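## Task

Pick up the small yellow sponge on the counter and set it down on the desk located in the opposite half of the room. The robot must not topple or be left leaning, or the attempt counts as failed.

## Robot and tools

ROBOT. TidyBot++: a wheeled base (0.54 m long, 0.50 m wide, 0.38 m tall) on four driven casters, with one seven-joint arm and a two-finger gripper. The shoulder is 0.12 m ahead of the base centre and 0.68 m up. Upper arm 0.42 m, forearm 0.31 m, hand 0.31 m. The arm starts folded, hand pointing down, sticking out at most 0.08 m past the base front, elbow at most 1.15 m high. Cameras: base_camera (fixed on the base, 644x364) and wrist_camera (fisheye, 644x476, looking along the hand).

FRAMES. Base frame: origin on the floor below the base centre, x forward, y left, z up, metres. Odometry frame: where the base frame was when the scene began. hand_pose is the point between the finger pads, in the base frame; its z axis runs out along the fingers, and the fingers close along its y axis.

move runs one action. Keys: base, joints, target, speeds, plus cameras and blocking.
- base: an object with any of translate_m (forward positive, -2 to 2 m), strafe_m (left positive, -2 to 2 m), rotate_rad (counter-clockwise from above positive, -6.3 to 6.3 rad). All are relative offsets from where the base stands when the command begins, not destinations.
- joints: absolute targets by name, each a single number: joint_1_rad to joint_7_rad in radians, gripper_pos 0 (open) to 1 (closed). joint_2_rad is limited to ±2.249, joint_4_rad to ±2.579, joint_6_rad to ±2.099; the rest are unlimited and go the short way, so turn them in steps below half a turn. joint_1_rad positive turns the arm clockwise seen from above, opposite to heading. Folded/forward reference: joint_2 at 0 is the upper arm vertical, positive leans forward; with joint_3 at 3.14, negative joint_4 and negative joint_6 bend forearm and hand forward; joint_7 at 1.57 with hand down opens the fingers left-right.
- target: one list of seven numbers [x, y, z, qw, qx, qy, qz], an absolute hand pose in the base frame (metres, unit quaternion), same format as the hand_pose line. With target, joints may only contain gripper_pos.
- speeds: caps for this action only: translate_m and strafe_m 0.05 to 0.5 m/s, rotate_rad 0.1 to 1.57 rad/s. If translating and strafing together, put the cap under one key only.
- cameras: list of "base_camera", "wrist_camera" or "all"; omitted means all, [] means none.
- blocking: true (default) returns when everything has stopped; false returns after about 0.5 s while motion continues, and a later move replaces only what it names.
An action is capped at 15 s; a base move ends with time_out after 14 s. An unknown key makes the call invalid; an out-of-range number gets it refused, and then the remaining move/wait/finished_scene calls of that reply are skipped. Calling move with nothing returns the state and images.

wait: seconds from 0 to 10, optional cameras; returns the state and ends early once motions rest. wait with 0 shows the line "earlier move" for a non-blocking move.
stop: optional cameras; brakes all your running motions. Braked joints report "stopped" and may still press on contacts.
zoom_image: camera name and region [x0, y0, x1, y1] in pixels of that camera's newest full image, at most 504 by 504.
finished_scene: scene, the current scene's number. Ends the scene permanently; the object must remain on the desk afterwards. Its result normally reports success and gives the next task; calls after it in the same reply act in the next scene.

RESULT LINES. move: "done" or the worst status. base_status, joint_status, hand_status: done, moving, off_target (rested away from target, maybe still pushing), stopped, contact_stop, time_out, not_followed, torque_fault, limit_stop_at_motor_heat. "joint command not followed" or "pose unreachable" plus "cause:" means a safety check held the arm back (self-collision; there is no check against hitting the base). hand_pose is the measured hand point; hand_target is where the joint targets would place it. base_odometry gives x, y and heading (rad, left positive) from wheel turns, so slipping shows as travel. base_tilt is in degrees, forward and right positive. motor_effort is percent of maximum, peak of the last action in brackets. Motor temperatures list one value per arm joint. on_its_own reports uncommanded behaviour. pictures names the images in order. ARM HIT, MOTOR HOT, torque fault and over-temperature lines warn of trouble.

HANDLING. After hand_status "done" the hand is usually within about 3 cm; to fix position add (wanted - hand_pose) to your last target's x, y, z. To hold still, resend hand_target, not hand_pose. A loaded arm sags; never command a joint to the angle it currently reads while holding something. Pointing straight down, the hand reaches about 0.94 m high only near the base. Targets low and close in front can end far off or hit the base. Finger gap is about 85 x (1 - gripper_pos) mm; closing to 1 that ends off_target means something is gripped. Placing on a surface: hand_pose stops dropping while effort shifts slightly. The simulation keeps running while you think.

AVOID. Tipping: the arm snagging above about 0.6 m while the base drives or turns, reaching far out from folded over nearby furniture, or swinging a stretched arm sideways; backing off or retracting the arm rights a lean. Torque faults (limits 104.5 N m joints 1-4, 51.3 N m joints 5-7) freeze the arm 10 s. Motors warn at 60 °C and fail at 75 °C; don't hold loads stretched out or push at unreachable poses. Don't drop, release moving items, slam, push hard, squeeze something still resting on a surface, or swing a load fast.

Each tool is called after "Request:" as name(argument=value, ...) on one line, values as JSON.

## Session

Request:
move()

Scene clock: 0.00 s.
Motor temperatures (°C): [41 41 35 40 45 41 54]
base_odometry: x=+0.000 y=+0.000 heading=+0.000
base_tilt: forward=-0.2 right=+0.0
base_status: not commanded
joint_positions: joint_1_rad=-0.032 joint_2_rad=-0.371 joint_3_rad=+3.173 joint_4_rad=-2.559 joint_5_rad=+0.005 joint_6_rad=-0.900 joint_7_rad=+1.591 gripper_pos=+0.000
joint_status: not commanded
motor_effort: joint_1_rad=+0 joint_2_rad=-1 joint_3_rad=+1 joint_4_rad=+15 joint_5_rad=-1 joint_6_rad=+1 joint_7_rad=-1
hand_pose: x=+0.2398 y=+0.0016 z=+0.5812 quat_wxyz=(-0.003, +1.000, +0.013, +0.027) (m; base frame)
hand_target: x=+0.2408 y=+0.0016 z=+0.5817 quat_wxyz=(-0.003, +1.000, +0.013, +0.028) (m; base frame)
hand_status: not commanded
pictures: base_camera, wrist_camera

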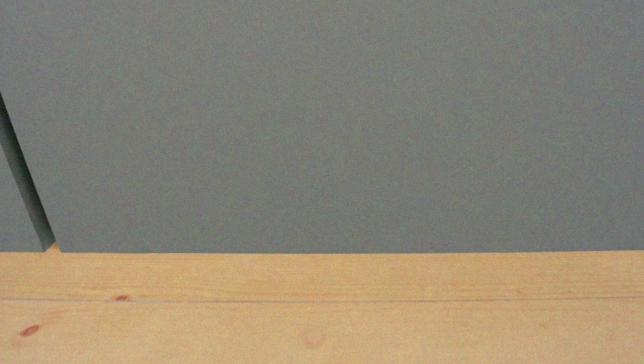

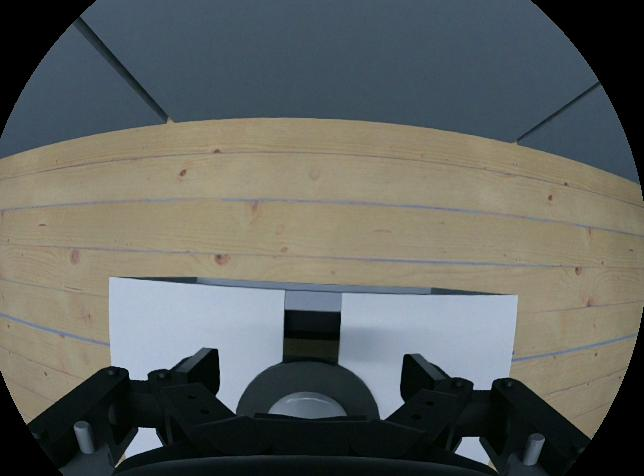

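Request:
move(joints={"joint_2_rad": -0.9, "joint_4_rad": -1.2, "joint_6_rad": -1.5})

Scene clock: 3.60 s.
Motor temperatures (°C): [41 41 35 41 45 41 54]
move: done
base_odometry: x=+0.000 y=+0.000 heading=+0.000
base_tilt: forward=-0.2 right=+0.0
base_status: not commanded
joint_positions: joint_1_rad=-0.032 joint_2_rad=-0.902 joint_3_rad=+3.173 joint_4_rad=-1.220 joint_5_rad=+0.005 joint_6_rad=-1.418 joint_7_rad=+1.591 gripper_pos=+0.000
joint_status: all done
motor_effort: joint_1_rad=+0(2) joint_2_rad=+17(20) joint_3_rad=+1(1) joint_4_rad=+10(20) joint_5_rad=-1(1) joint_6_rad=+8(9) joint_7_rad=-1(1)
hand_pose: x=+0.1949 y=-0.0120 z=+1.1903 quat_wxyz=(-0.005, +0.763, +0.003, +0.646) (m; base frame)
hand_target: x=+0.1860 y=-0.0116 z=+1.1731 quat_wxyz=(-0.005, +0.783, +0.004, +0.621) (m; base frame)
hand_status: not commanded
pictures: base_camera, wrist_camera
camera_calibration:
wrist_camera: T_world_to_cam=[[0.0077308, -0.999436, 0.0326771, -0.0519051], [-0.165711, -0.0335067, -0.985605, 1.25589], [0.986144, 0.00220455, -0.165877, 0.138864], [0, 0, 0, 1]] pos_world=[0.0715764, -0.0101012, 1.26254]

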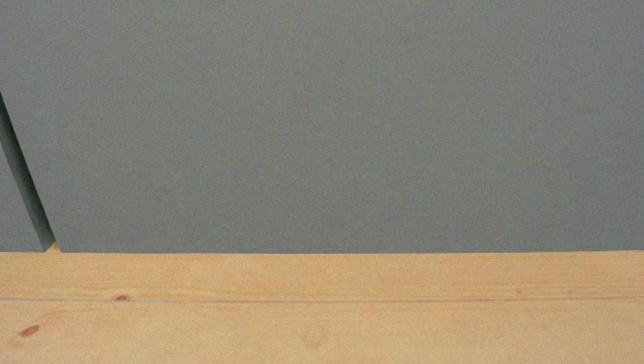

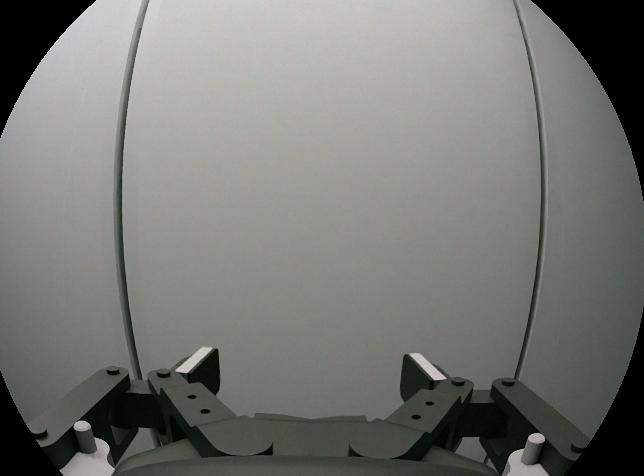

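Request:
move(base={"rotate_rad": 1.57})

Request:
move(base={"rotate_rad": 1.57})

Scene clock: 6.03 s.
Motor temperatures (°C): [41 41 35 41 45 41 54]
move: done
base_odometry: x=+0.000 y=+0.000 heading=+1.569
base_tilt: forward=-0.2 right=+0.0
base_status: done
joint_positions: joint_1_rad=-0.032 joint_2_rad=-0.902 joint_3_rad=+3.173 joint_4_rad=-1.220 joint_5_rad=+0.005 joint_6_rad=-1.419 joint_7_rad=+1.591 gripper_pos=+0.000
joint_status: not commanded
motor_effort: joint_1_rad=+0(2) joint_2_rad=+18(18) joint_3_rad=+0(1) joint_4_rad=+10(11) joint_5_rad=-1(1) joint_6_rad=+8(8) joint_7_rad=-1(1)
hand_pose: x=+0.1948 y=-0.0119 z=+1.1898 quat_wxyz=(-0.005, +0.764, +0.003, +0.646) (m; base frame)
hand_target: x=+0.1860 y=-0.0116 z=+1.1731 quat_wxyz=(-0.005, +0.783, +0.004, +0.621) (m; base frame)
hand_status: not commanded
pictures: base_camera, wrist_camera
camera_calibration:
wrist_camera: T_world_to_cam=[[0.00778298, -0.999436, 0.0326653, -0.0518848], [-0.167299, -0.0335073, -0.985337, 1.25538], [0.985876, 0.00220398, -0.167465, 0.140747], [0, 0, 0, 1]] pos_world=[0.071669, -0.0101012, 1.26224]

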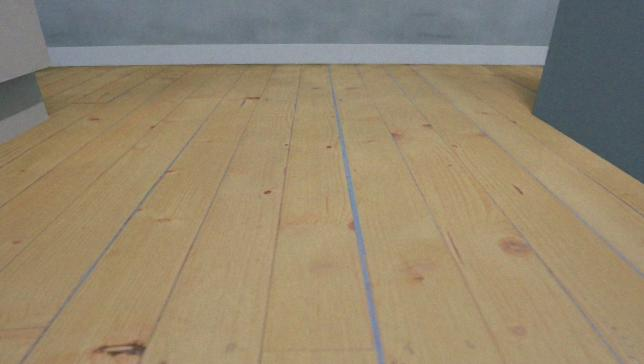

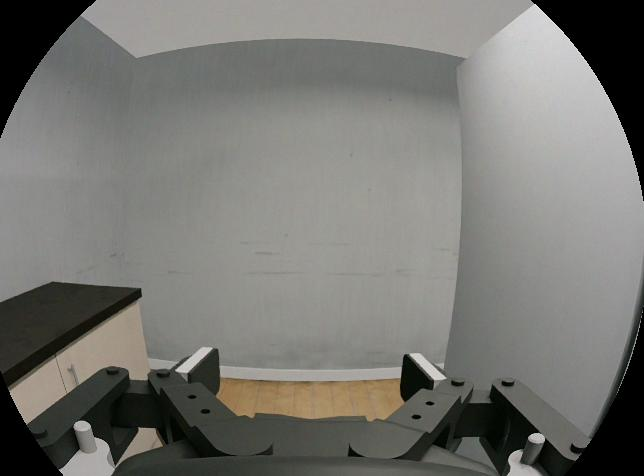

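Scene clock: 8.33 s.
Motor temperatures (°C): [41 41 35 41 45 41 54]
move: done
base_odometry: x=+0.000 y=+0.000 heading=+3.138
base_tilt: forward=-0.2 right=+0.0
base_status: done
joint_positions: joint_1_rad=-0.032 joint_2_rad=-0.902 joint_3_rad=+3.173 joint_4_rad=-1.220 joint_5_rad=+0.005 joint_6_rad=-1.420 joint_7_rad=+1.591 gripper_pos=+0.000
joint_status: not commanded
motor_effort: joint_1_rad=-1(2) joint_2_rad=+17(18) joint_3_rad=+1(1) joint_4_rad=+10(11) joint_5_rad=-1(1) joint_6_rad=+8(8) joint_7_rad=-1(1)
hand_pose: x=+0.1948 y=-0.0119 z=+1.1897 quat_wxyz=(-0.005, +0.764, +0.003, +0.646) (m; base frame)
hand_target: x=+0.1860 y=-0.0116 z=+1.1731 quat_wxyz=(-0.005, +0.783, +0.004, +0.621) (m; base frame)
hand_status: not commanded
pictures: base_camera, wrist_camera
camera_calibration:
wrist_camera: T_world_to_cam=[[0.0077968, -0.999436, 0.032663, -0.0518795], [-0.167704, -0.0335082, -0.985268, 1.25522], [0.985807, 0.00220422, -0.167871, 0.141248], [0, 0, 0, 1]] pos_world=[0.0716671, -0.0101012, 1.26214]

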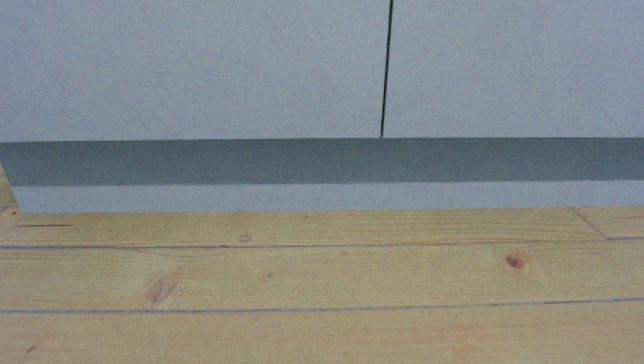

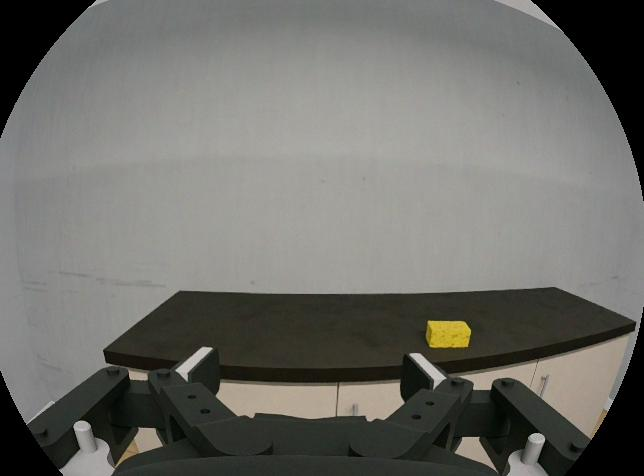

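Request:
zoom_image(camera="wrist_camera", region=[340, 270, 560, 430])

Request:
move(base={"rotate_rad": 1.57})

Scaled by 2.291.

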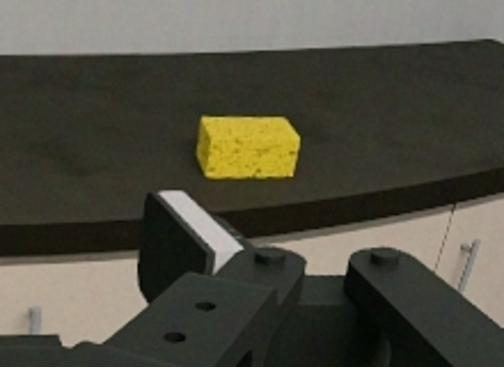

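Scene clock: 11.37 s.
Motor temperatures (°C): [41 41 35 41 45 41 54]
move: done
base_odometry: x=+0.000 y=+0.000 heading=-1.576
base_tilt: forward=-0.2 right=+0.0
base_status: done
joint_positions: joint_1_rad=-0.032 joint_2_rad=-0.902 joint_3_rad=+3.173 joint_4_rad=-1.220 joint_5_rad=+0.005 joint_6_rad=-1.420 joint_7_rad=+1.591 gripper_pos=+0.000
joint_status: not commanded
motor_effort: joint_1_rad=-1(2) joint_2_rad=+18(18) joint_3_rad=+0(1) joint_4_rad=+10(11) joint_5_rad=-1(1) joint_6_rad=+8(8) joint_7_rad=-1(1)
hand_pose: x=+0.1948 y=-0.0119 z=+1.1896 quat_wxyz=(-0.005, +0.764, +0.003, +0.645) (m; base frame)
hand_target: x=+0.1860 y=-0.0116 z=+1.1731 quat_wxyz=(-0.005, +0.783, +0.004, +0.621) (m; base frame)
hand_status: not commanded
pictures: base_camera, wrist_camera
camera_calibration:
wrist_camera: T_world_to_cam=[[0.00780281, -0.999436, 0.0326605, -0.0518768], [-0.167898, -0.0335072, -0.985235, 1.2552], [0.985773, 0.00220396, -0.168065, 0.141497], [0, 0, 0, 1]] pos_world=[0.0716662, -0.0101012, 1.26214]

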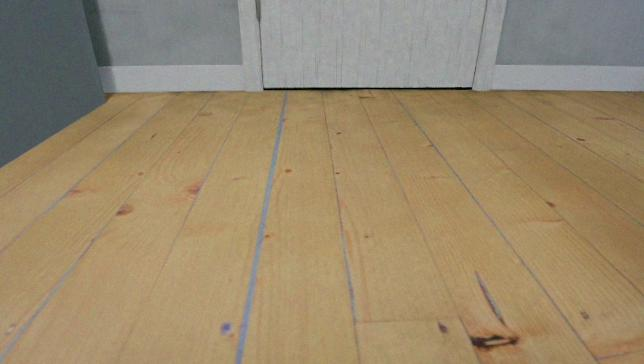

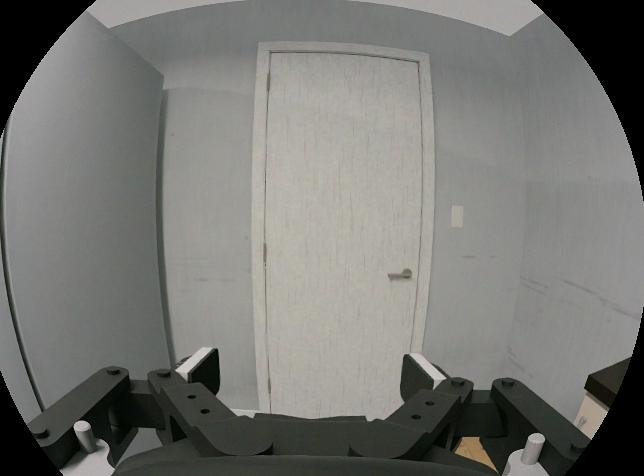

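Request:
zoom_image(camera="base_camera", region=[0, 0, 260, 200])

Request:
zoom_image(camera="wrist_camera", region=[40, 0, 320, 240])

Scaled by 1.938.

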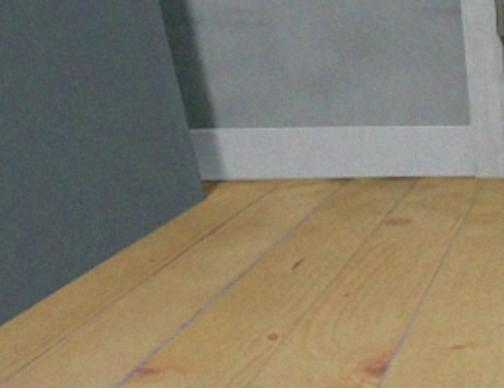

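Scaled by 1.800.

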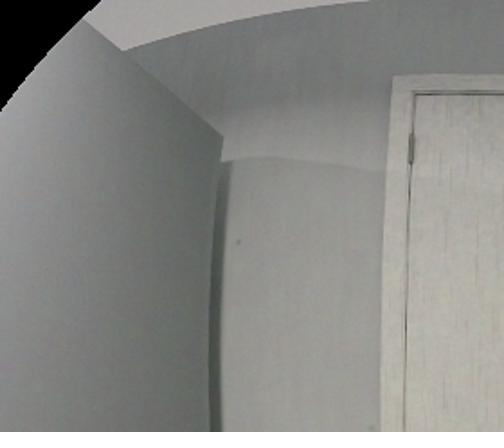

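Request:
move(base={"rotate_rad": -1.566})

Request:
move(base={"strafe_m": -0.38})

Scene clock: 15.20 s.
Motor temperatures (°C): [41 41 35 41 45 41 54]
move: done
base_odometry: x=+0.000 y=+0.000 heading=-3.141
base_tilt: forward=-0.2 right=+0.0
base_status: done
joint_positions: joint_1_rad=-0.032 joint_2_rad=-0.902 joint_3_rad=+3.173 joint_4_rad=-1.220 joint_5_rad=+0.005 joint_6_rad=-1.420 joint_7_rad=+1.591 gripper_pos=+0.000
joint_status: not commanded
motor_effort: joint_1_rad=-1(2) joint_2_rad=+17(18) joint_3_rad=+1(1) joint_4_rad=+10(11) joint_5_rad=-1(1) joint_6_rad=+8(8) joint_7_rad=-1(1)
hand_pose: x=+0.1947 y=-0.0119 z=+1.1896 quat_wxyz=(-0.005, +0.764, +0.003, +0.645) (m; base frame)
hand_target: x=+0.1860 y=-0.0116 z=+1.1731 quat_wxyz=(-0.005, +0.783, +0.004, +0.621) (m; base frame)
hand_status: not commanded
pictures: base_camera, wrist_camera
camera_calibration:
wrist_camera: T_world_to_cam=[[0.00780281, -0.999436, 0.0326605, -0.0518768], [-0.167898, -0.0335072, -0.985235, 1.2552], [0.985773, 0.00220396, -0.168065, 0.141497], [0, 0, 0, 1]] pos_world=[0.0716662, -0.0101012, 1.26214]

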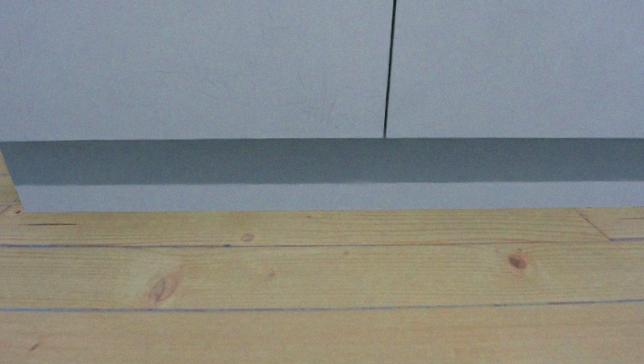

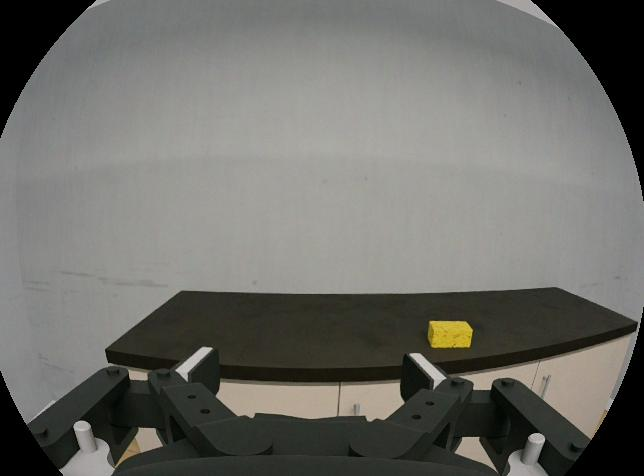

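Scene clock: 17.23 s.
Motor temperatures (°C): [41 41 35 41 45 41 54]
move: done
base_odometry: x=+0.000 y=+0.380 heading=-3.141
base_tilt: forward=-0.2 right=+0.0
base_status: done
joint_positions: joint_1_rad=-0.033 joint_2_rad=-0.902 joint_3_rad=+3.174 joint_4_rad=-1.220 joint_5_rad=+0.005 joint_6_rad=-1.420 joint_7_rad=+1.591 gripper_pos=+0.000
joint_status: not commanded
motor_effort: joint_1_rad=-1(3) joint_2_rad=+17(18) joint_3_rad=+1(3) joint_4_rad=+10(11) joint_5_rad=+0(2) joint_6_rad=+8(8) joint_7_rad=-1(1)
hand_pose: x=+0.1947 y=-0.0121 z=+1.1896 quat_wxyz=(-0.005, +0.764, +0.003, +0.645) (m; base frame)
hand_target: x=+0.1860 y=-0.0116 z=+1.1731 quat_wxyz=(-0.005, +0.783, +0.004, +0.621) (m; base frame)
hand_status: not commanded
pictures: base_camera, wrist_camera
camera_calibration:
wrist_camera: T_world_to_cam=[[0.00793907, -0.999449, 0.0322301, -0.0515411], [-0.168108, -0.0331063, -0.985213, 1.25518], [0.985737, 0.00240354, -0.168278, 0.141772], [0, 0, 0, 1]] pos_world=[0.0716649, -0.010299, 1.26214]

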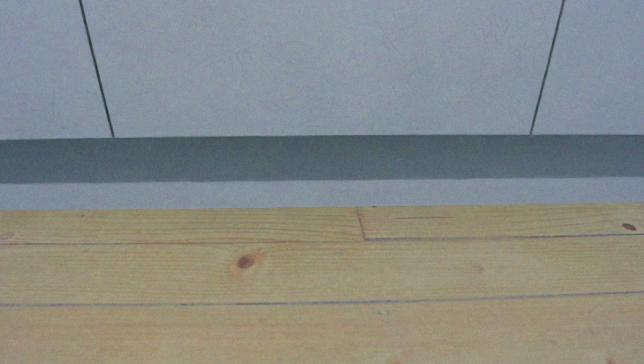

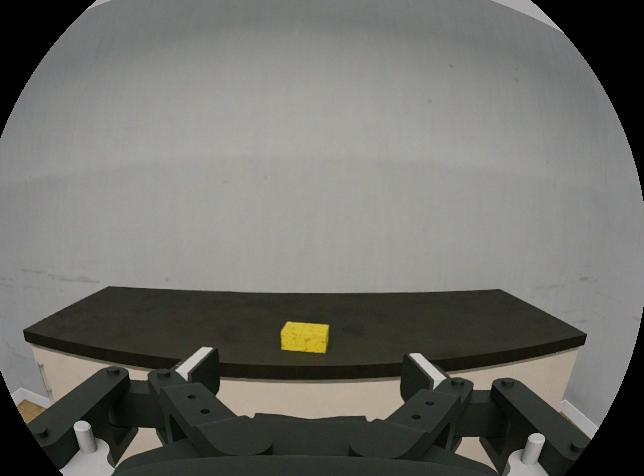

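Request:
move(base={"translate_m": 0.25}, joints={"joint_6_rad": -2.0})

Scene clock: 22.70 s.
Motor temperatures (°C): [41 41 35 41 45 41 54]
move: done
base_odometry: x=-0.250 y=+0.380 heading=-3.141
base_tilt: forward=-0.2 right=+0.0
base_status: done
joint_positions: joint_1_rad=-0.033 joint_2_rad=-0.902 joint_3_rad=+3.174 joint_4_rad=-1.214 joint_5_rad=+0.005 joint_6_rad=-1.921 joint_7_rad=+1.591 gripper_pos=+0.000
joint_status: all done
motor_effort: joint_1_rad=-1(2) joint_2_rad=+18(21) joint_3_rad=+0(1) joint_4_rad=+9(10) joint_5_rad=-1(1) joint_6_rad=+7(9) joint_7_rad=+0(1)
hand_pose: x=+0.1314 y=-0.0094 z=+1.0506 quat_wxyz=(-0.008, +0.899, +0.007, +0.439) (m; base frame)
hand_target: x=+0.1149 y=-0.0090 z=+1.0365 quat_wxyz=(-0.008, +0.913, +0.008, +0.408) (m; base frame)
hand_status: not commanded
pictures: base_camera, wrist_camera
camera_calibration:
wrist_camera: T_world_to_cam=[[0.034431, -0.999082, 0.0254904, -0.0401751], [-0.615262, -0.041289, -0.787241, 0.958307], [0.78757, 0.0114222, -0.616119, 0.677479], [0, 0, 0, 1]] pos_world=[0.0574306, -0.00830895, 1.17285]

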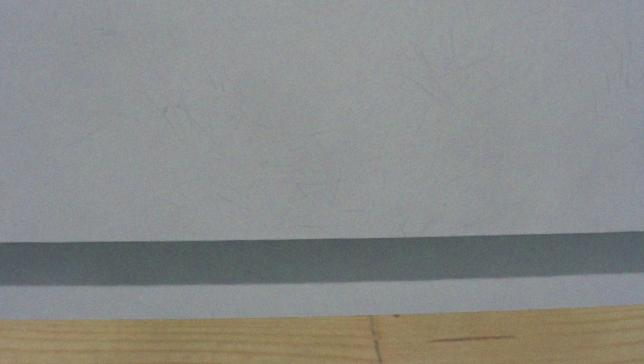

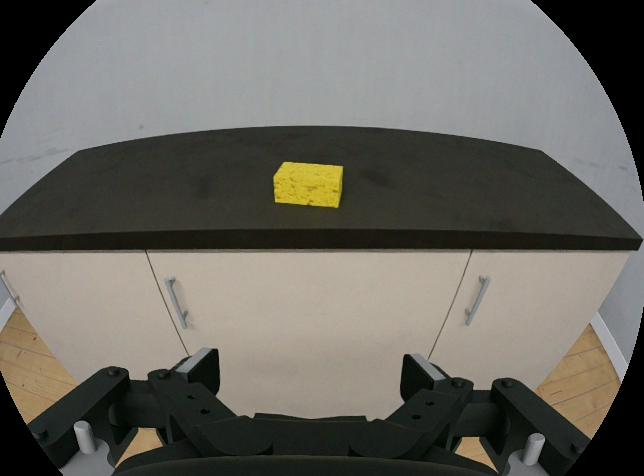

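Request:
zoom_image(camera="wrist_camera", region=[250, 140, 370, 240])

Scaled by 4.200.

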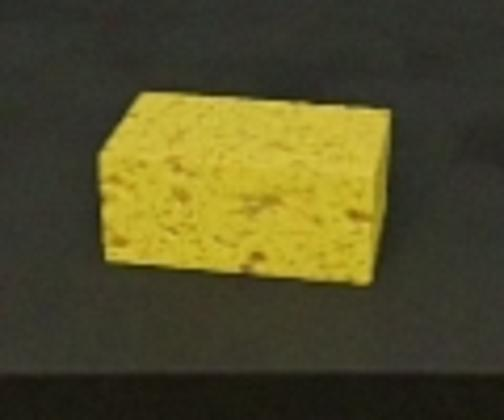

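Request:
move(base={"translate_m": 0.08, "strafe_m": -0.17}, speeds={"translate_m": 0.2})

Scene clock: 28.77 s.
Motor temperatures (°C): [41 41 35 41 45 41 54]
move: done
base_odometry: x=-0.331 y=+0.550 heading=-3.141
base_tilt: forward=-0.2 right=+0.0
base_status: done
joint_positions: joint_1_rad=-0.033 joint_2_rad=-0.903 joint_3_rad=+3.174 joint_4_rad=-1.214 joint_5_rad=+0.005 joint_6_rad=-1.922 joint_7_rad=+1.591 gripper_pos=+0.000
joint_status: not commanded
motor_effort: joint_1_rad=+0(4) joint_2_rad=+18(20) joint_3_rad=+0(3) joint_4_rad=+9(10) joint_5_rad=+0(2) joint_6_rad=+7(7) joint_7_rad=-1(1)
hand_pose: x=+0.1308 y=-0.0093 z=+1.0504 quat_wxyz=(-0.008, +0.899, +0.007, +0.439) (m; base frame)
hand_target: x=+0.1149 y=-0.0090 z=+1.0365 quat_wxyz=(-0.008, +0.913, +0.008, +0.408) (m; base frame)
hand_status: not commanded
pictures: base_camera, wrist_camera
camera_calibration:
wrist_camera: T_world_to_cam=[[0.0344915, -0.999078, 0.0255674, -0.0402435], [-0.615258, -0.041387, -0.787238, 0.957776], [0.787571, 0.0114225, -0.616119, 0.677828], [0, 0, 0, 1]] pos_world=[0.0568304, -0.00830936, 1.17265]

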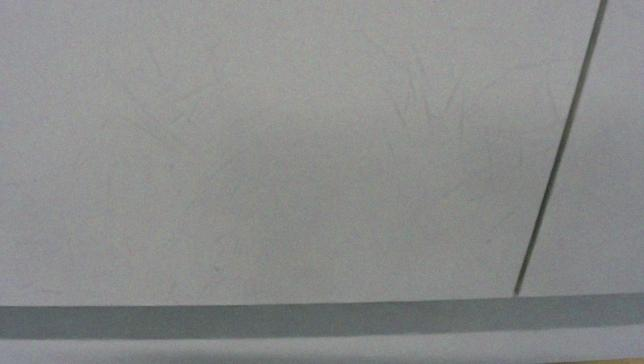

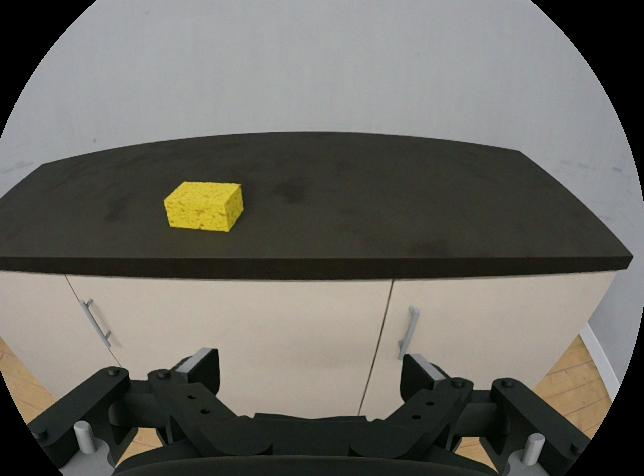

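Request:
zoom_image(camera="wrist_camera", region=[140, 150, 270, 260])

Scaled by 3.877.

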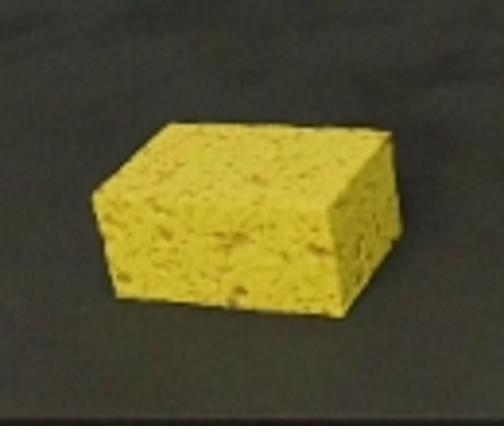

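Request:
move(joints={"joint_1_rad": 0.126, "joint_2_rad": 0.171, "joint_3_rad": 3.1416, "joint_4_rad": -0.876, "joint_5_rad": -0.857, "joint_6_rad": -2.01, "joint_7_rad": 2.754})

Scene clock: 33.07 s.
Motor temperatures (°C): [41 41 35 41 45 41 54]
move: done
base_odometry: x=-0.331 y=+0.550 heading=-3.141
base_tilt: forward=-0.1 right=+0.0
base_status: not commanded
joint_positions: joint_1_rad=+0.105 joint_2_rad=+0.175 joint_3_rad=+3.164 joint_4_rad=-0.902 joint_5_rad=-0.807 joint_6_rad=-1.934 joint_7_rad=+2.707 gripper_pos=+0.000
joint_status: all done
motor_effort: joint_1_rad=-1(2) joint_2_rad=-21(23) joint_3_rad=-1(2) joint_4_rad=+14(16) joint_5_rad=-6(6) joint_6_rad=+2(8) joint_7_rad=-1(2)
hand_pose: x=+0.4914 y=+0.1669 z=+1.0147 quat_wxyz=(-0.252, +0.725, +0.587, +0.258) (m; base frame)
hand_target: x=+0.4647 y=+0.1721 z=+1.0280 quat_wxyz=(-0.269, +0.688, +0.624, +0.255) (m; base frame)
hand_status: not commanded
pictures: base_camera, wrist_camera
camera_calibration:
wrist_camera: T_world_to_cam=[[0.985703, -0.165405, -0.0321091, -0.423695], [-0.144059, -0.728479, -0.66975, 0.922722], [0.0873896, 0.6648, -0.741892, 0.7324], [0, 0, 0, 1]] pos_world=[0.486559, 0.115202, 1.14775]

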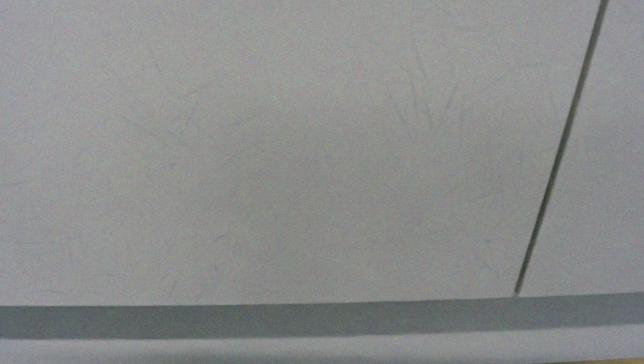

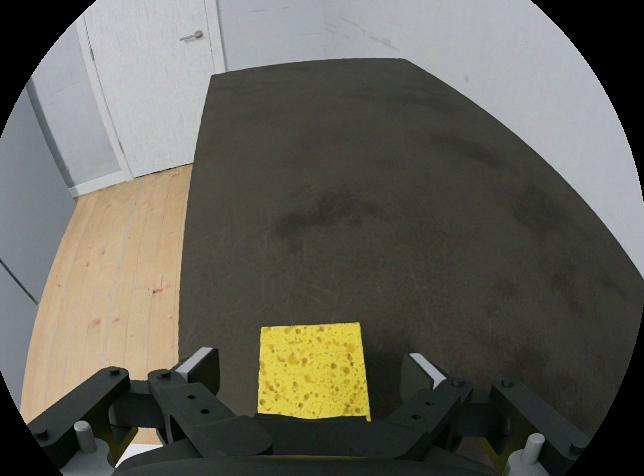

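Request:
zoom_image(camera="wrist_camera", region=[180, 300, 440, 460])

Scaled by 1.938.

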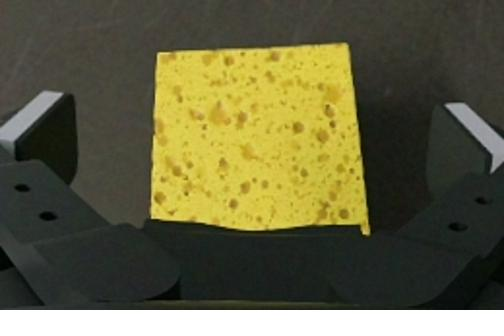

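Request:
move(joints={"joint_1_rad": 0.155, "joint_2_rad": 0.119, "joint_3_rad": 3.12, "joint_4_rad": -1.081, "joint_5_rad": -0.868, "joint_6_rad": -1.896, "joint_7_rad": 2.953}, cameras=["wrist_camera"])

Scene clock: 36.60 s.
Motor temperatures (°C): [41 41 35 41 45 41 54]
move: done
base_odometry: x=-0.331 y=+0.550 heading=-3.141
base_tilt: forward=-0.2 right=+0.0
base_status: not commanded
joint_positions: joint_1_rad=+0.133 joint_2_rad=+0.148 joint_3_rad=+3.143 joint_4_rad=-1.066 joint_5_rad=-0.819 joint_6_rad=-1.934 joint_7_rad=+2.904 gripper_pos=+0.000
joint_status: all done
motor_effort: joint_1_rad=-1(2) joint_2_rad=-20(22) joint_3_rad=+0(1) joint_4_rad=+15(16) joint_5_rad=-6(8) joint_6_rad=+1(2) joint_7_rad=-1(2)
hand_pose: x=+0.4670 y=+0.1687 z=+0.9831 quat_wxyz=(-0.279, +0.678, +0.633, +0.247) (m; base frame)
hand_target: x=+0.4652 y=+0.1810 z=+1.0006 quat_wxyz=(-0.274, +0.652, +0.646, +0.288) (m; base frame)
hand_status: not commanded
pictures: wrist_camera
camera_calibration:
wrist_camera: T_world_to_cam=[[0.999149, -0.0231476, -0.0341417, -0.428703], [-0.0403096, -0.723548, -0.689096, 0.869059], [-0.00875231, 0.689885, -0.723866, 0.732868], [0, 0, 0, 1]] pos_world=[0.469784, 0.113288, 1.11473]

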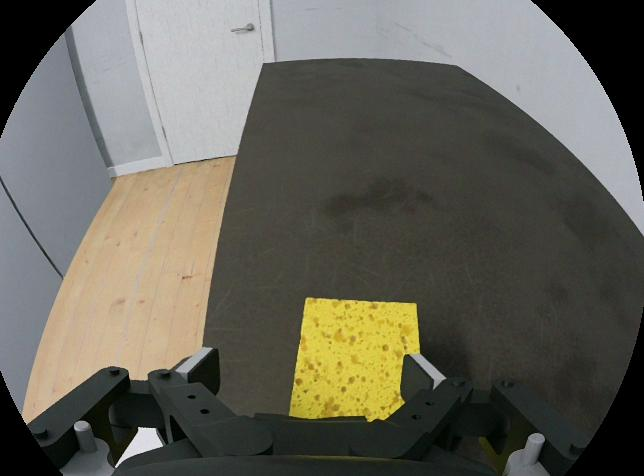

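Request:
move(joints={"joint_2_rad": 0.090, "joint_6_rad": -1.782}, cameras=["wrist_camera"])

Scene clock: 37.83 s.
Motor temperatures (°C): [41 41 35 41 45 41 54]
move: done
base_odometry: x=-0.331 y=+0.550 heading=-3.141
base_tilt: forward=-0.2 right=+0.0
base_status: not commanded
joint_positions: joint_1_rad=+0.134 joint_2_rad=+0.114 joint_3_rad=+3.142 joint_4_rad=-1.068 joint_5_rad=-0.821 joint_6_rad=-1.832 joint_7_rad=+2.907 gripper_pos=+0.000
joint_status: all done
motor_effort: joint_1_rad=-1(1) joint_2_rad=-20(22) joint_3_rad=+0(1) joint_4_rad=+15(16) joint_5_rad=-6(7) joint_6_rad=+2(2) joint_7_rad=+0(1)
hand_pose: x=+0.4875 y=+0.1737 z=+0.9992 quat_wxyz=(-0.241, +0.682, +0.623, +0.297) (m; base frame)
hand_target: x=+0.4904 y=+0.1850 z=+1.0173 quat_wxyz=(-0.233, +0.659, +0.630, +0.338) (m; base frame)
hand_status: not commanded
pictures: wrist_camera
camera_calibration:
wrist_camera: T_world_to_cam=[[0.993396, -0.0895917, 0.0716812, -0.539813], [-0.0133767, -0.710908, -0.703157, 0.883402], [0.113956, 0.697555, -0.707412, 0.663615], [0, 0, 0, 1]] pos_world=[0.472442, 0.116748, 1.12931]

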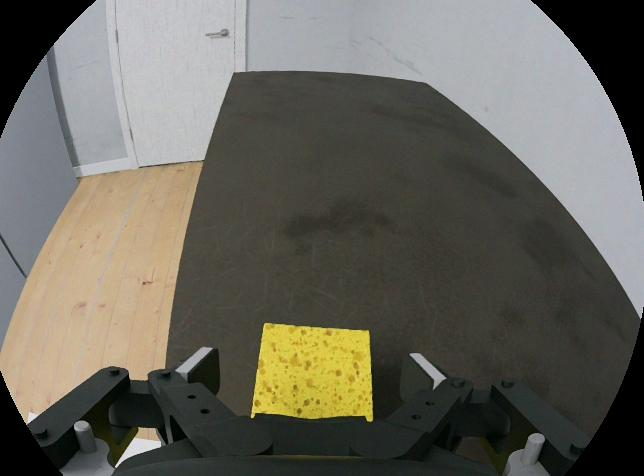

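Request:
move(joints={"joint_1_rad": 0.164, "joint_2_rad": 0.085, "joint_3_rad": 3.12, "joint_4_rad": -1.180, "joint_5_rad": -0.856, "joint_6_rad": -1.736, "joint_7_rad": 2.985}, cameras=["wrist_camera"])

Scene clock: 40.43 s.
Motor temperatures (°C): [41 41 35 41 45 41 54]
move: done
base_odometry: x=-0.331 y=+0.550 heading=-3.141
base_tilt: forward=-0.2 right=+0.0
base_status: not commanded
joint_positions: joint_1_rad=+0.143 joint_2_rad=+0.109 joint_3_rad=+3.142 joint_4_rad=-1.167 joint_5_rad=-0.821 joint_6_rad=-1.807 joint_7_rad=+2.938 gripper_pos=+0.000
joint_status: all done
motor_effort: joint_1_rad=+0(2) joint_2_rad=-20(21) joint_3_rad=+0(1) joint_4_rad=+16(16) joint_5_rad=-6(8) joint_6_rad=+1(2) joint_7_rad=-1(2)
hand_pose: x=+0.4842 y=+0.1725 z=+0.9731 quat_wxyz=(-0.262, +0.690, +0.612, +0.284) (m; base frame)
hand_target: x=+0.4954 y=+0.1810 z=+0.9891 quat_wxyz=(-0.243, +0.672, +0.617, +0.330) (m; base frame)
hand_status: not commanded
pictures: wrist_camera
camera_calibration:
wrist_camera: T_world_to_cam=[[0.995362, -0.0946294, 0.0173345, -0.482028], [-0.0542415, -0.700832, -0.711261, 0.890072], [0.0794548, 0.707022, -0.702714, 0.656908], [0, 0, 0, 1]] pos_world=[0.475877, 0.113729, 1.10305]

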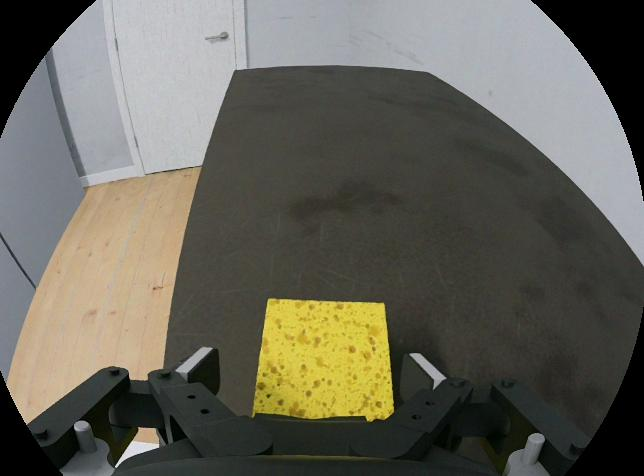

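Request:
zoom_image(camera="wrist_camera", region=[180, 280, 440, 440])

Scaled by 1.938.

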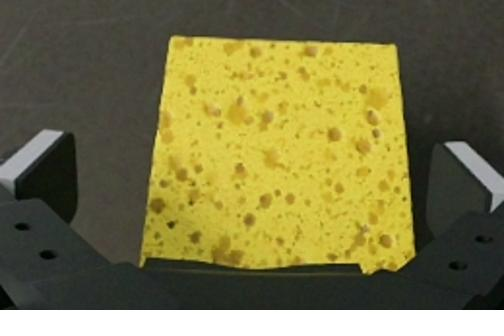

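Request:
move(joints={"joint_1_rad": 0.164, "joint_2_rad": 0.073, "joint_3_rad": 3.12, "joint_4_rad": -1.265, "joint_5_rad": -0.856, "joint_6_rad": -1.665, "joint_7_rad": 3.035}, cameras=["wrist_camera"])

Request:
zoom_image(camera="wrist_camera", region=[180, 260, 440, 440])

Scene clock: 43.67 s.
Motor temperatures (°C): [41 41 35 41 45 41 54]
move: done
base_odometry: x=-0.331 y=+0.550 heading=-3.141
base_tilt: forward=-0.1 right=+0.0
base_status: not commanded
joint_positions: joint_1_rad=+0.143 joint_2_rad=+0.099 joint_3_rad=+3.142 joint_4_rad=-1.252 joint_5_rad=-0.821 joint_6_rad=-1.739 joint_7_rad=+2.988 gripper_pos=+0.000
joint_status: all done
motor_effort: joint_1_rad=-1(2) joint_2_rad=-20(21) joint_3_rad=+0(1) joint_4_rad=+16(17) joint_5_rad=-7(8) joint_6_rad=+1(2) joint_7_rad=-1(1)
hand_pose: x=+0.4909 y=+0.1747 z=+0.9539 quat_wxyz=(-0.262, +0.691, +0.607, +0.292) (m; base frame)
hand_target: x=+0.5034 y=+0.1821 z=+0.9702 quat_wxyz=(-0.239, +0.675, +0.610, +0.339) (m; base frame)
hand_status: not commanded
pictures: wrist_camera
camera_calibration:
wrist_camera: T_world_to_cam=[[0.993812, -0.108144, 0.0253554, -0.492725], [-0.0568056, -0.690988, -0.720631, 0.886823], [0.0954519, 0.714731, -0.692855, 0.622711], [0, 0, 0, 1]] pos_world=[0.480614, 0.114428, 1.08301]

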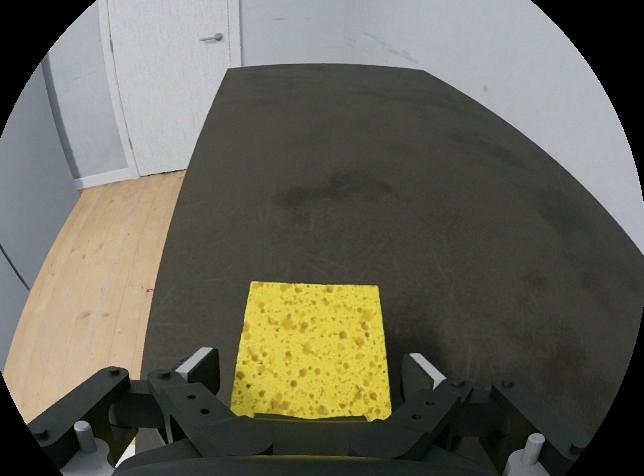

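Scaled by 1.938.

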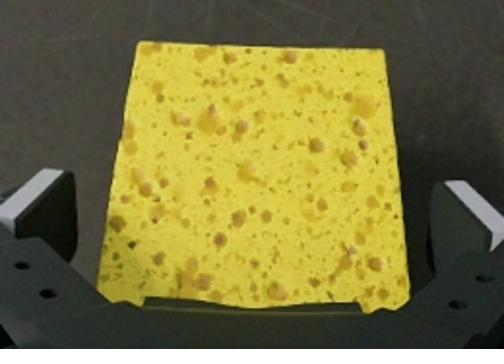

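Request:
move(joints={"joint_1_rad": 0.169, "joint_2_rad": 0.065, "joint_3_rad": 3.12, "joint_4_rad": -1.328, "joint_5_rad": -0.856, "joint_6_rad": -1.625, "joint_7_rad": 3.084}, cameras=["wrist_camera"])

Request:
zoom_image(camera="wrist_camera", region=[180, 260, 440, 440])

Scene clock: 45.70 s.
Motor temperatures (°C): [41 41 35 41 45 41 54]
move: done
base_odometry: x=-0.331 y=+0.550 heading=-3.141
base_tilt: forward=-0.2 right=+0.0
base_status: not commanded
joint_positions: joint_1_rad=+0.148 joint_2_rad=+0.091 joint_3_rad=+3.142 joint_4_rad=-1.316 joint_5_rad=-0.821 joint_6_rad=-1.698 joint_7_rad=+3.039 gripper_pos=+0.000
joint_status: all done
motor_effort: joint_1_rad=+0(1) joint_2_rad=-20(21) joint_3_rad=+0(1) joint_4_rad=+16(18) joint_5_rad=-7(8) joint_6_rad=+1(2) joint_7_rad=-1(1)
hand_pose: x=+0.4924 y=+0.1741 z=+0.9384 quat_wxyz=(-0.261, +0.689, +0.608, +0.297) (m; base frame)
hand_target: x=+0.5056 y=+0.1808 z=+0.9544 quat_wxyz=(-0.237, +0.674, +0.610, +0.343) (m; base frame)
hand_status: not commanded
pictures: wrist_camera
camera_calibration:
wrist_camera: T_world_to_cam=[[0.993599, -0.107787, 0.0337998, -0.501754], [-0.049903, -0.687262, -0.724694, 0.875149], [0.101342, 0.718369, -0.688241, 0.604455], [0, 0, 0, 1]] pos_world=[0.480959, 0.113152, 1.06719]

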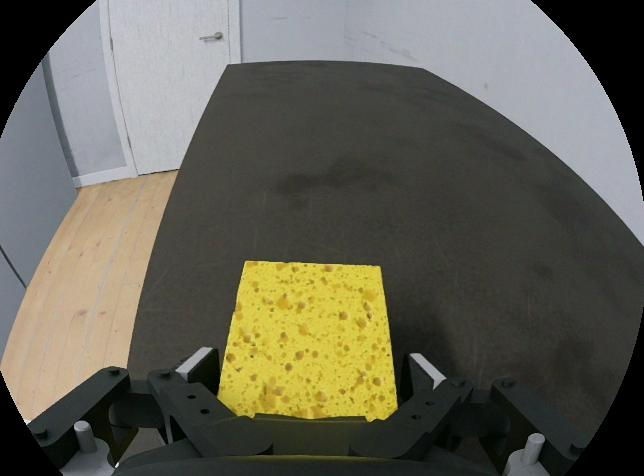

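Scaled by 1.938.

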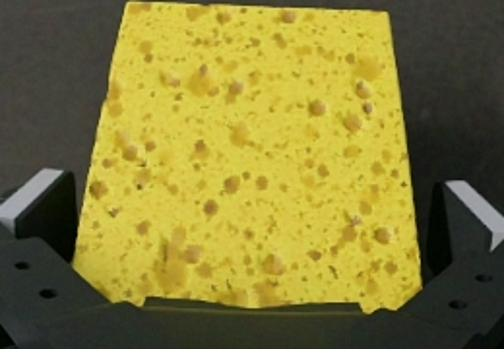

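Request:
move(joints={"gripper_pos": 0.25}, cameras=["wrist_camera"])

Scene clock: 46.90 s.
Motor temperatures (°C): [41 41 35 41 45 41 54]
move: done
base_odometry: x=-0.331 y=+0.550 heading=-3.141
base_tilt: forward=-0.2 right=+0.0
base_status: not commanded
joint_positions: joint_1_rad=+0.149 joint_2_rad=+0.089 joint_3_rad=+3.142 joint_4_rad=-1.316 joint_5_rad=-0.821 joint_6_rad=-1.697 joint_7_rad=+3.039 gripper_pos=+0.248
joint_status: all done
motor_effort: joint_1_rad=-1(2) joint_2_rad=-20(20) joint_3_rad=+0(1) joint_4_rad=+16(16) joint_5_rad=-7(7) joint_6_rad=+1(1) joint_7_rad=-1(1)
hand_pose: x=+0.4922 y=+0.1738 z=+0.9391 quat_wxyz=(-0.260, +0.689, +0.608, +0.298) (m; base frame)
hand_target: x=+0.5056 y=+0.1808 z=+0.9544 quat_wxyz=(-0.237, +0.674, +0.610, +0.343) (m; base frame)
hand_status: not commanded
pictures: wrist_camera
camera_calibration:
wrist_camera: T_world_to_cam=[[0.993367, -0.109171, 0.0361095, -0.503309], [-0.0491892, -0.68729, -0.724716, 0.875094], [0.103936, 0.718132, -0.688101, 0.603706], [0, 0, 0, 1]] pos_world=[0.480269, 0.112955, 1.06778]

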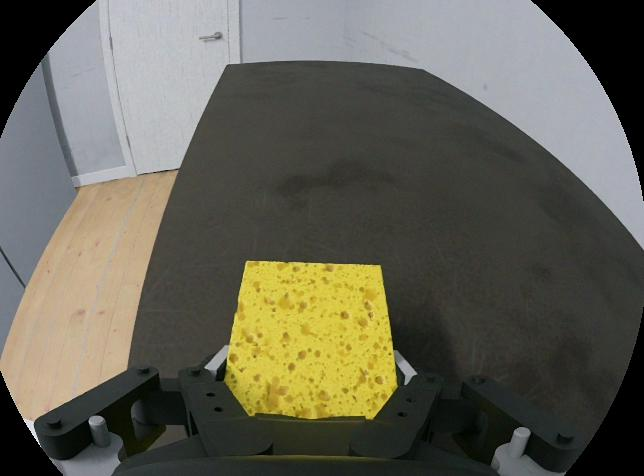

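Request:
move(joints={"gripper_pos": 0.35}, cameras=["wrist_camera"])

Scene clock: 47.53 s.
Motor temperatures (°C): [41 41 35 41 45 41 54]
move: off_target
base_odometry: x=-0.331 y=+0.550 heading=-3.141
base_tilt: forward=-0.2 right=+0.0
base_status: not commanded
joint_positions: joint_1_rad=+0.152 joint_2_rad=+0.085 joint_3_rad=+3.140 joint_4_rad=-1.318 joint_5_rad=-0.822 joint_6_rad=-1.697 joint_7_rad=+3.039 gripper_pos=+0.300
joint_status: gripper_pos off_target (ended at +0.300, target +0.350)
motor_effort: joint_1_rad=-1(2) joint_2_rad=-19(20) joint_3_rad=+0(1) joint_4_rad=+16(16) joint_5_rad=-7(7) joint_6_rad=+1(1) joint_7_rad=-1(1)
hand_pose: x=+0.4914 y=+0.1735 z=+0.9399 quat_wxyz=(-0.259, +0.689, +0.607, +0.299) (m; base frame)
hand_target: x=+0.5056 y=+0.1808 z=+0.9544 quat_wxyz=(-0.237, +0.674, +0.610, +0.343) (m; base frame)
hand_status: not commanded
pictures: wrist_camera
camera_calibration:
wrist_camera: T_world_to_cam=[[0.993067, -0.111011, 0.0386653, -0.50468], [-0.0485949, -0.687185, -0.724856, 0.875196], [0.107037, 0.717951, -0.687815, 0.602877], [0, 0, 0, 1]] pos_world=[0.479181, 0.112561, 1.06857]

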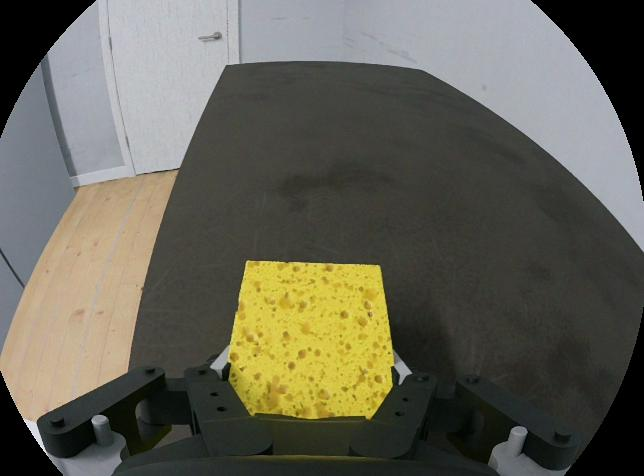

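Request:
move(joints={"joint_4_rad": -1.235, "joint_6_rad": -1.80, "gripper_pos": 0.38}, cameras=["wrist_camera"])

Scene clock: 49.33 s.
Motor temperatures (°C): [41 41 35 41 45 41 54]
move: off_target
base_odometry: x=-0.331 y=+0.550 heading=-3.141
base_tilt: forward=-0.1 right=+0.0
base_status: not commanded
joint_positions: joint_1_rad=+0.152 joint_2_rad=+0.082 joint_3_rad=+3.140 joint_4_rad=-1.256 joint_5_rad=-0.822 joint_6_rad=-1.752 joint_7_rad=+3.039 gripper_pos=+0.300
joint_status: gripper_pos off_target (ended at +0.300, target +0.380); the others done
motor_effort: joint_1_rad=+0(1) joint_2_rad=-19(21) joint_3_rad=+1(1) joint_4_rad=+16(17) joint_5_rad=-7(7) joint_6_rad=+1(2) joint_7_rad=-1(1)
hand_pose: x=+0.4829 y=+0.1728 z=+0.9579 quat_wxyz=(-0.253, +0.675, +0.626, +0.299) (m; base frame)
hand_target: x=+0.4643 y=+0.1810 z=+0.9760 quat_wxyz=(-0.258, +0.641, +0.653, +0.310) (m; base frame)
hand_status: not commanded
pictures: wrist_camera
camera_calibration:
wrist_camera: T_world_to_cam=[[0.995362, -0.0711196, 0.0647808, -0.530026], [-0.00310154, -0.696767, -0.717291, 0.859823], [0.0961506, 0.713763, -0.693756, 0.628225], [0, 0, 0, 1]] pos_world=[0.46983, 0.112997, 1.08691]

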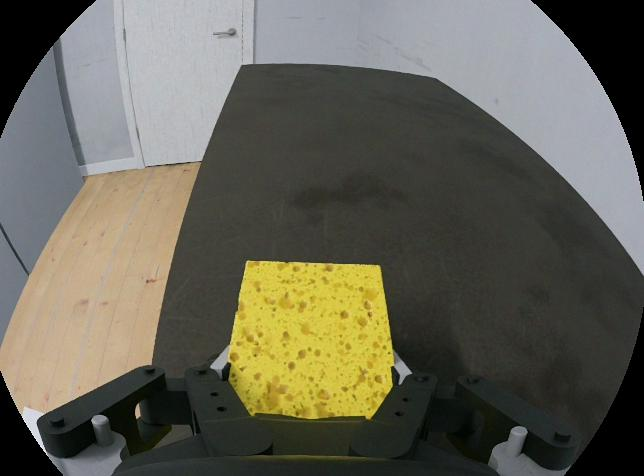

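Request:
move(joints={"joint_4_rad": -1.10, "joint_6_rad": -1.88, "gripper_pos": 0.5}, cameras=["wrist_camera"])

Request:
move(joints={"joint_2_rad": 0.10, "joint_4_rad": -0.92, "joint_6_rad": -1.95, "joint_7_rad": 2.85}, cameras=["wrist_camera"])

Scene clock: 52.03 s.
Motor temperatures (°C): [41 41 35 41 45 41 54]
move: off_target
base_odometry: x=-0.331 y=+0.550 heading=-3.141
base_tilt: forward=-0.1 right=+0.0
base_status: not commanded
joint_positions: joint_1_rad=+0.152 joint_2_rad=+0.082 joint_3_rad=+3.140 joint_4_rad=-1.124 joint_5_rad=-0.822 joint_6_rad=-1.806 joint_7_rad=+3.039 gripper_pos=+0.300
joint_status: gripper_pos off_target (ended at +0.300, target +0.500); the others done
motor_effort: joint_1_rad=-1(2) joint_2_rad=-19(20) joint_3_rad=+1(1) joint_4_rad=+16(17) joint_5_rad=-6(7) joint_6_rad=+2(3) joint_7_rad=-1(1)
hand_pose: x=+0.4825 y=+0.1703 z=+0.9953 quat_wxyz=(-0.220, +0.651, +0.653, +0.318) (m; base frame)
hand_target: x=+0.4542 y=+0.1774 z=+1.0104 quat_wxyz=(-0.230, +0.613, +0.686, +0.317) (m; base frame)
hand_status: not commanded
pictures: wrist_camera
camera_calibration:
wrist_camera: T_world_to_cam=[[0.986699, -0.0310111, 0.159571, -0.629212], [0.0899391, -0.713551, -0.694807, 0.820549], [0.135408, 0.699917, -0.701271, 0.646953], [0, 0, 0, 1]] pos_world=[0.45944, 0.113178, 1.12422]

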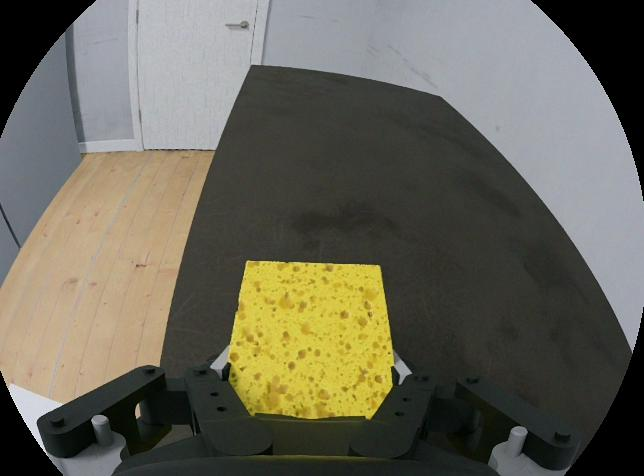

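Scene clock: 53.17 s.
Motor temperatures (°C): [41 41 35 41 45 41 54]
move: done
base_odometry: x=-0.331 y=+0.550 heading=-3.141
base_tilt: forward=-0.2 right=+0.0
base_status: not commanded
joint_positions: joint_1_rad=+0.152 joint_2_rad=+0.090 joint_3_rad=+3.140 joint_4_rad=-0.945 joint_5_rad=-0.822 joint_6_rad=-1.873 joint_7_rad=+2.896 gripper_pos=+0.300
joint_status: all done
motor_effort: joint_1_rad=+0(1) joint_2_rad=-19(20) joint_3_rad=-1(1) joint_4_rad=+15(16) joint_5_rad=-6(7) joint_6_rad=+2(3) joint_7_rad=-1(2)
hand_pose: x=+0.4798 y=+0.1666 z=+1.0402 quat_wxyz=(-0.198, +0.668, +0.640, +0.324) (m; base frame)
hand_target: x=+0.4583 y=+0.1708 z=+1.0439 quat_wxyz=(-0.230, +0.665, +0.643, +0.303) (m; base frame)
hand_status: not commanded
pictures: wrist_camera
camera_calibration:
wrist_camera: T_world_to_cam=[[0.979922, -0.083226, 0.181182, -0.644332], [0.0637132, -0.730361, -0.680084, 0.849366], [0.188929, 0.677973, -0.710394, 0.668937], [0, 0, 0, 1]] pos_world=[0.450898, 0.113198, 1.16959]

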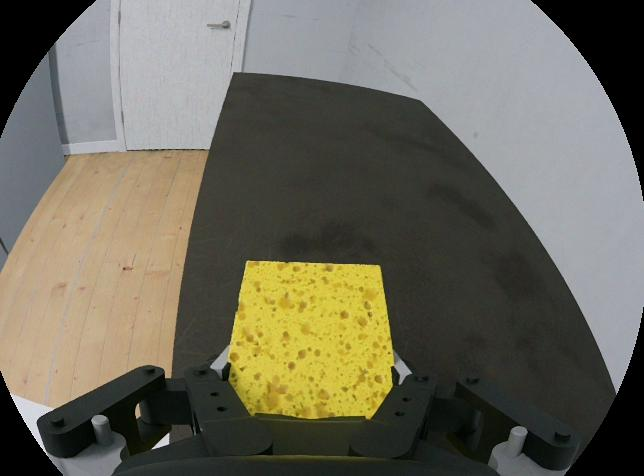

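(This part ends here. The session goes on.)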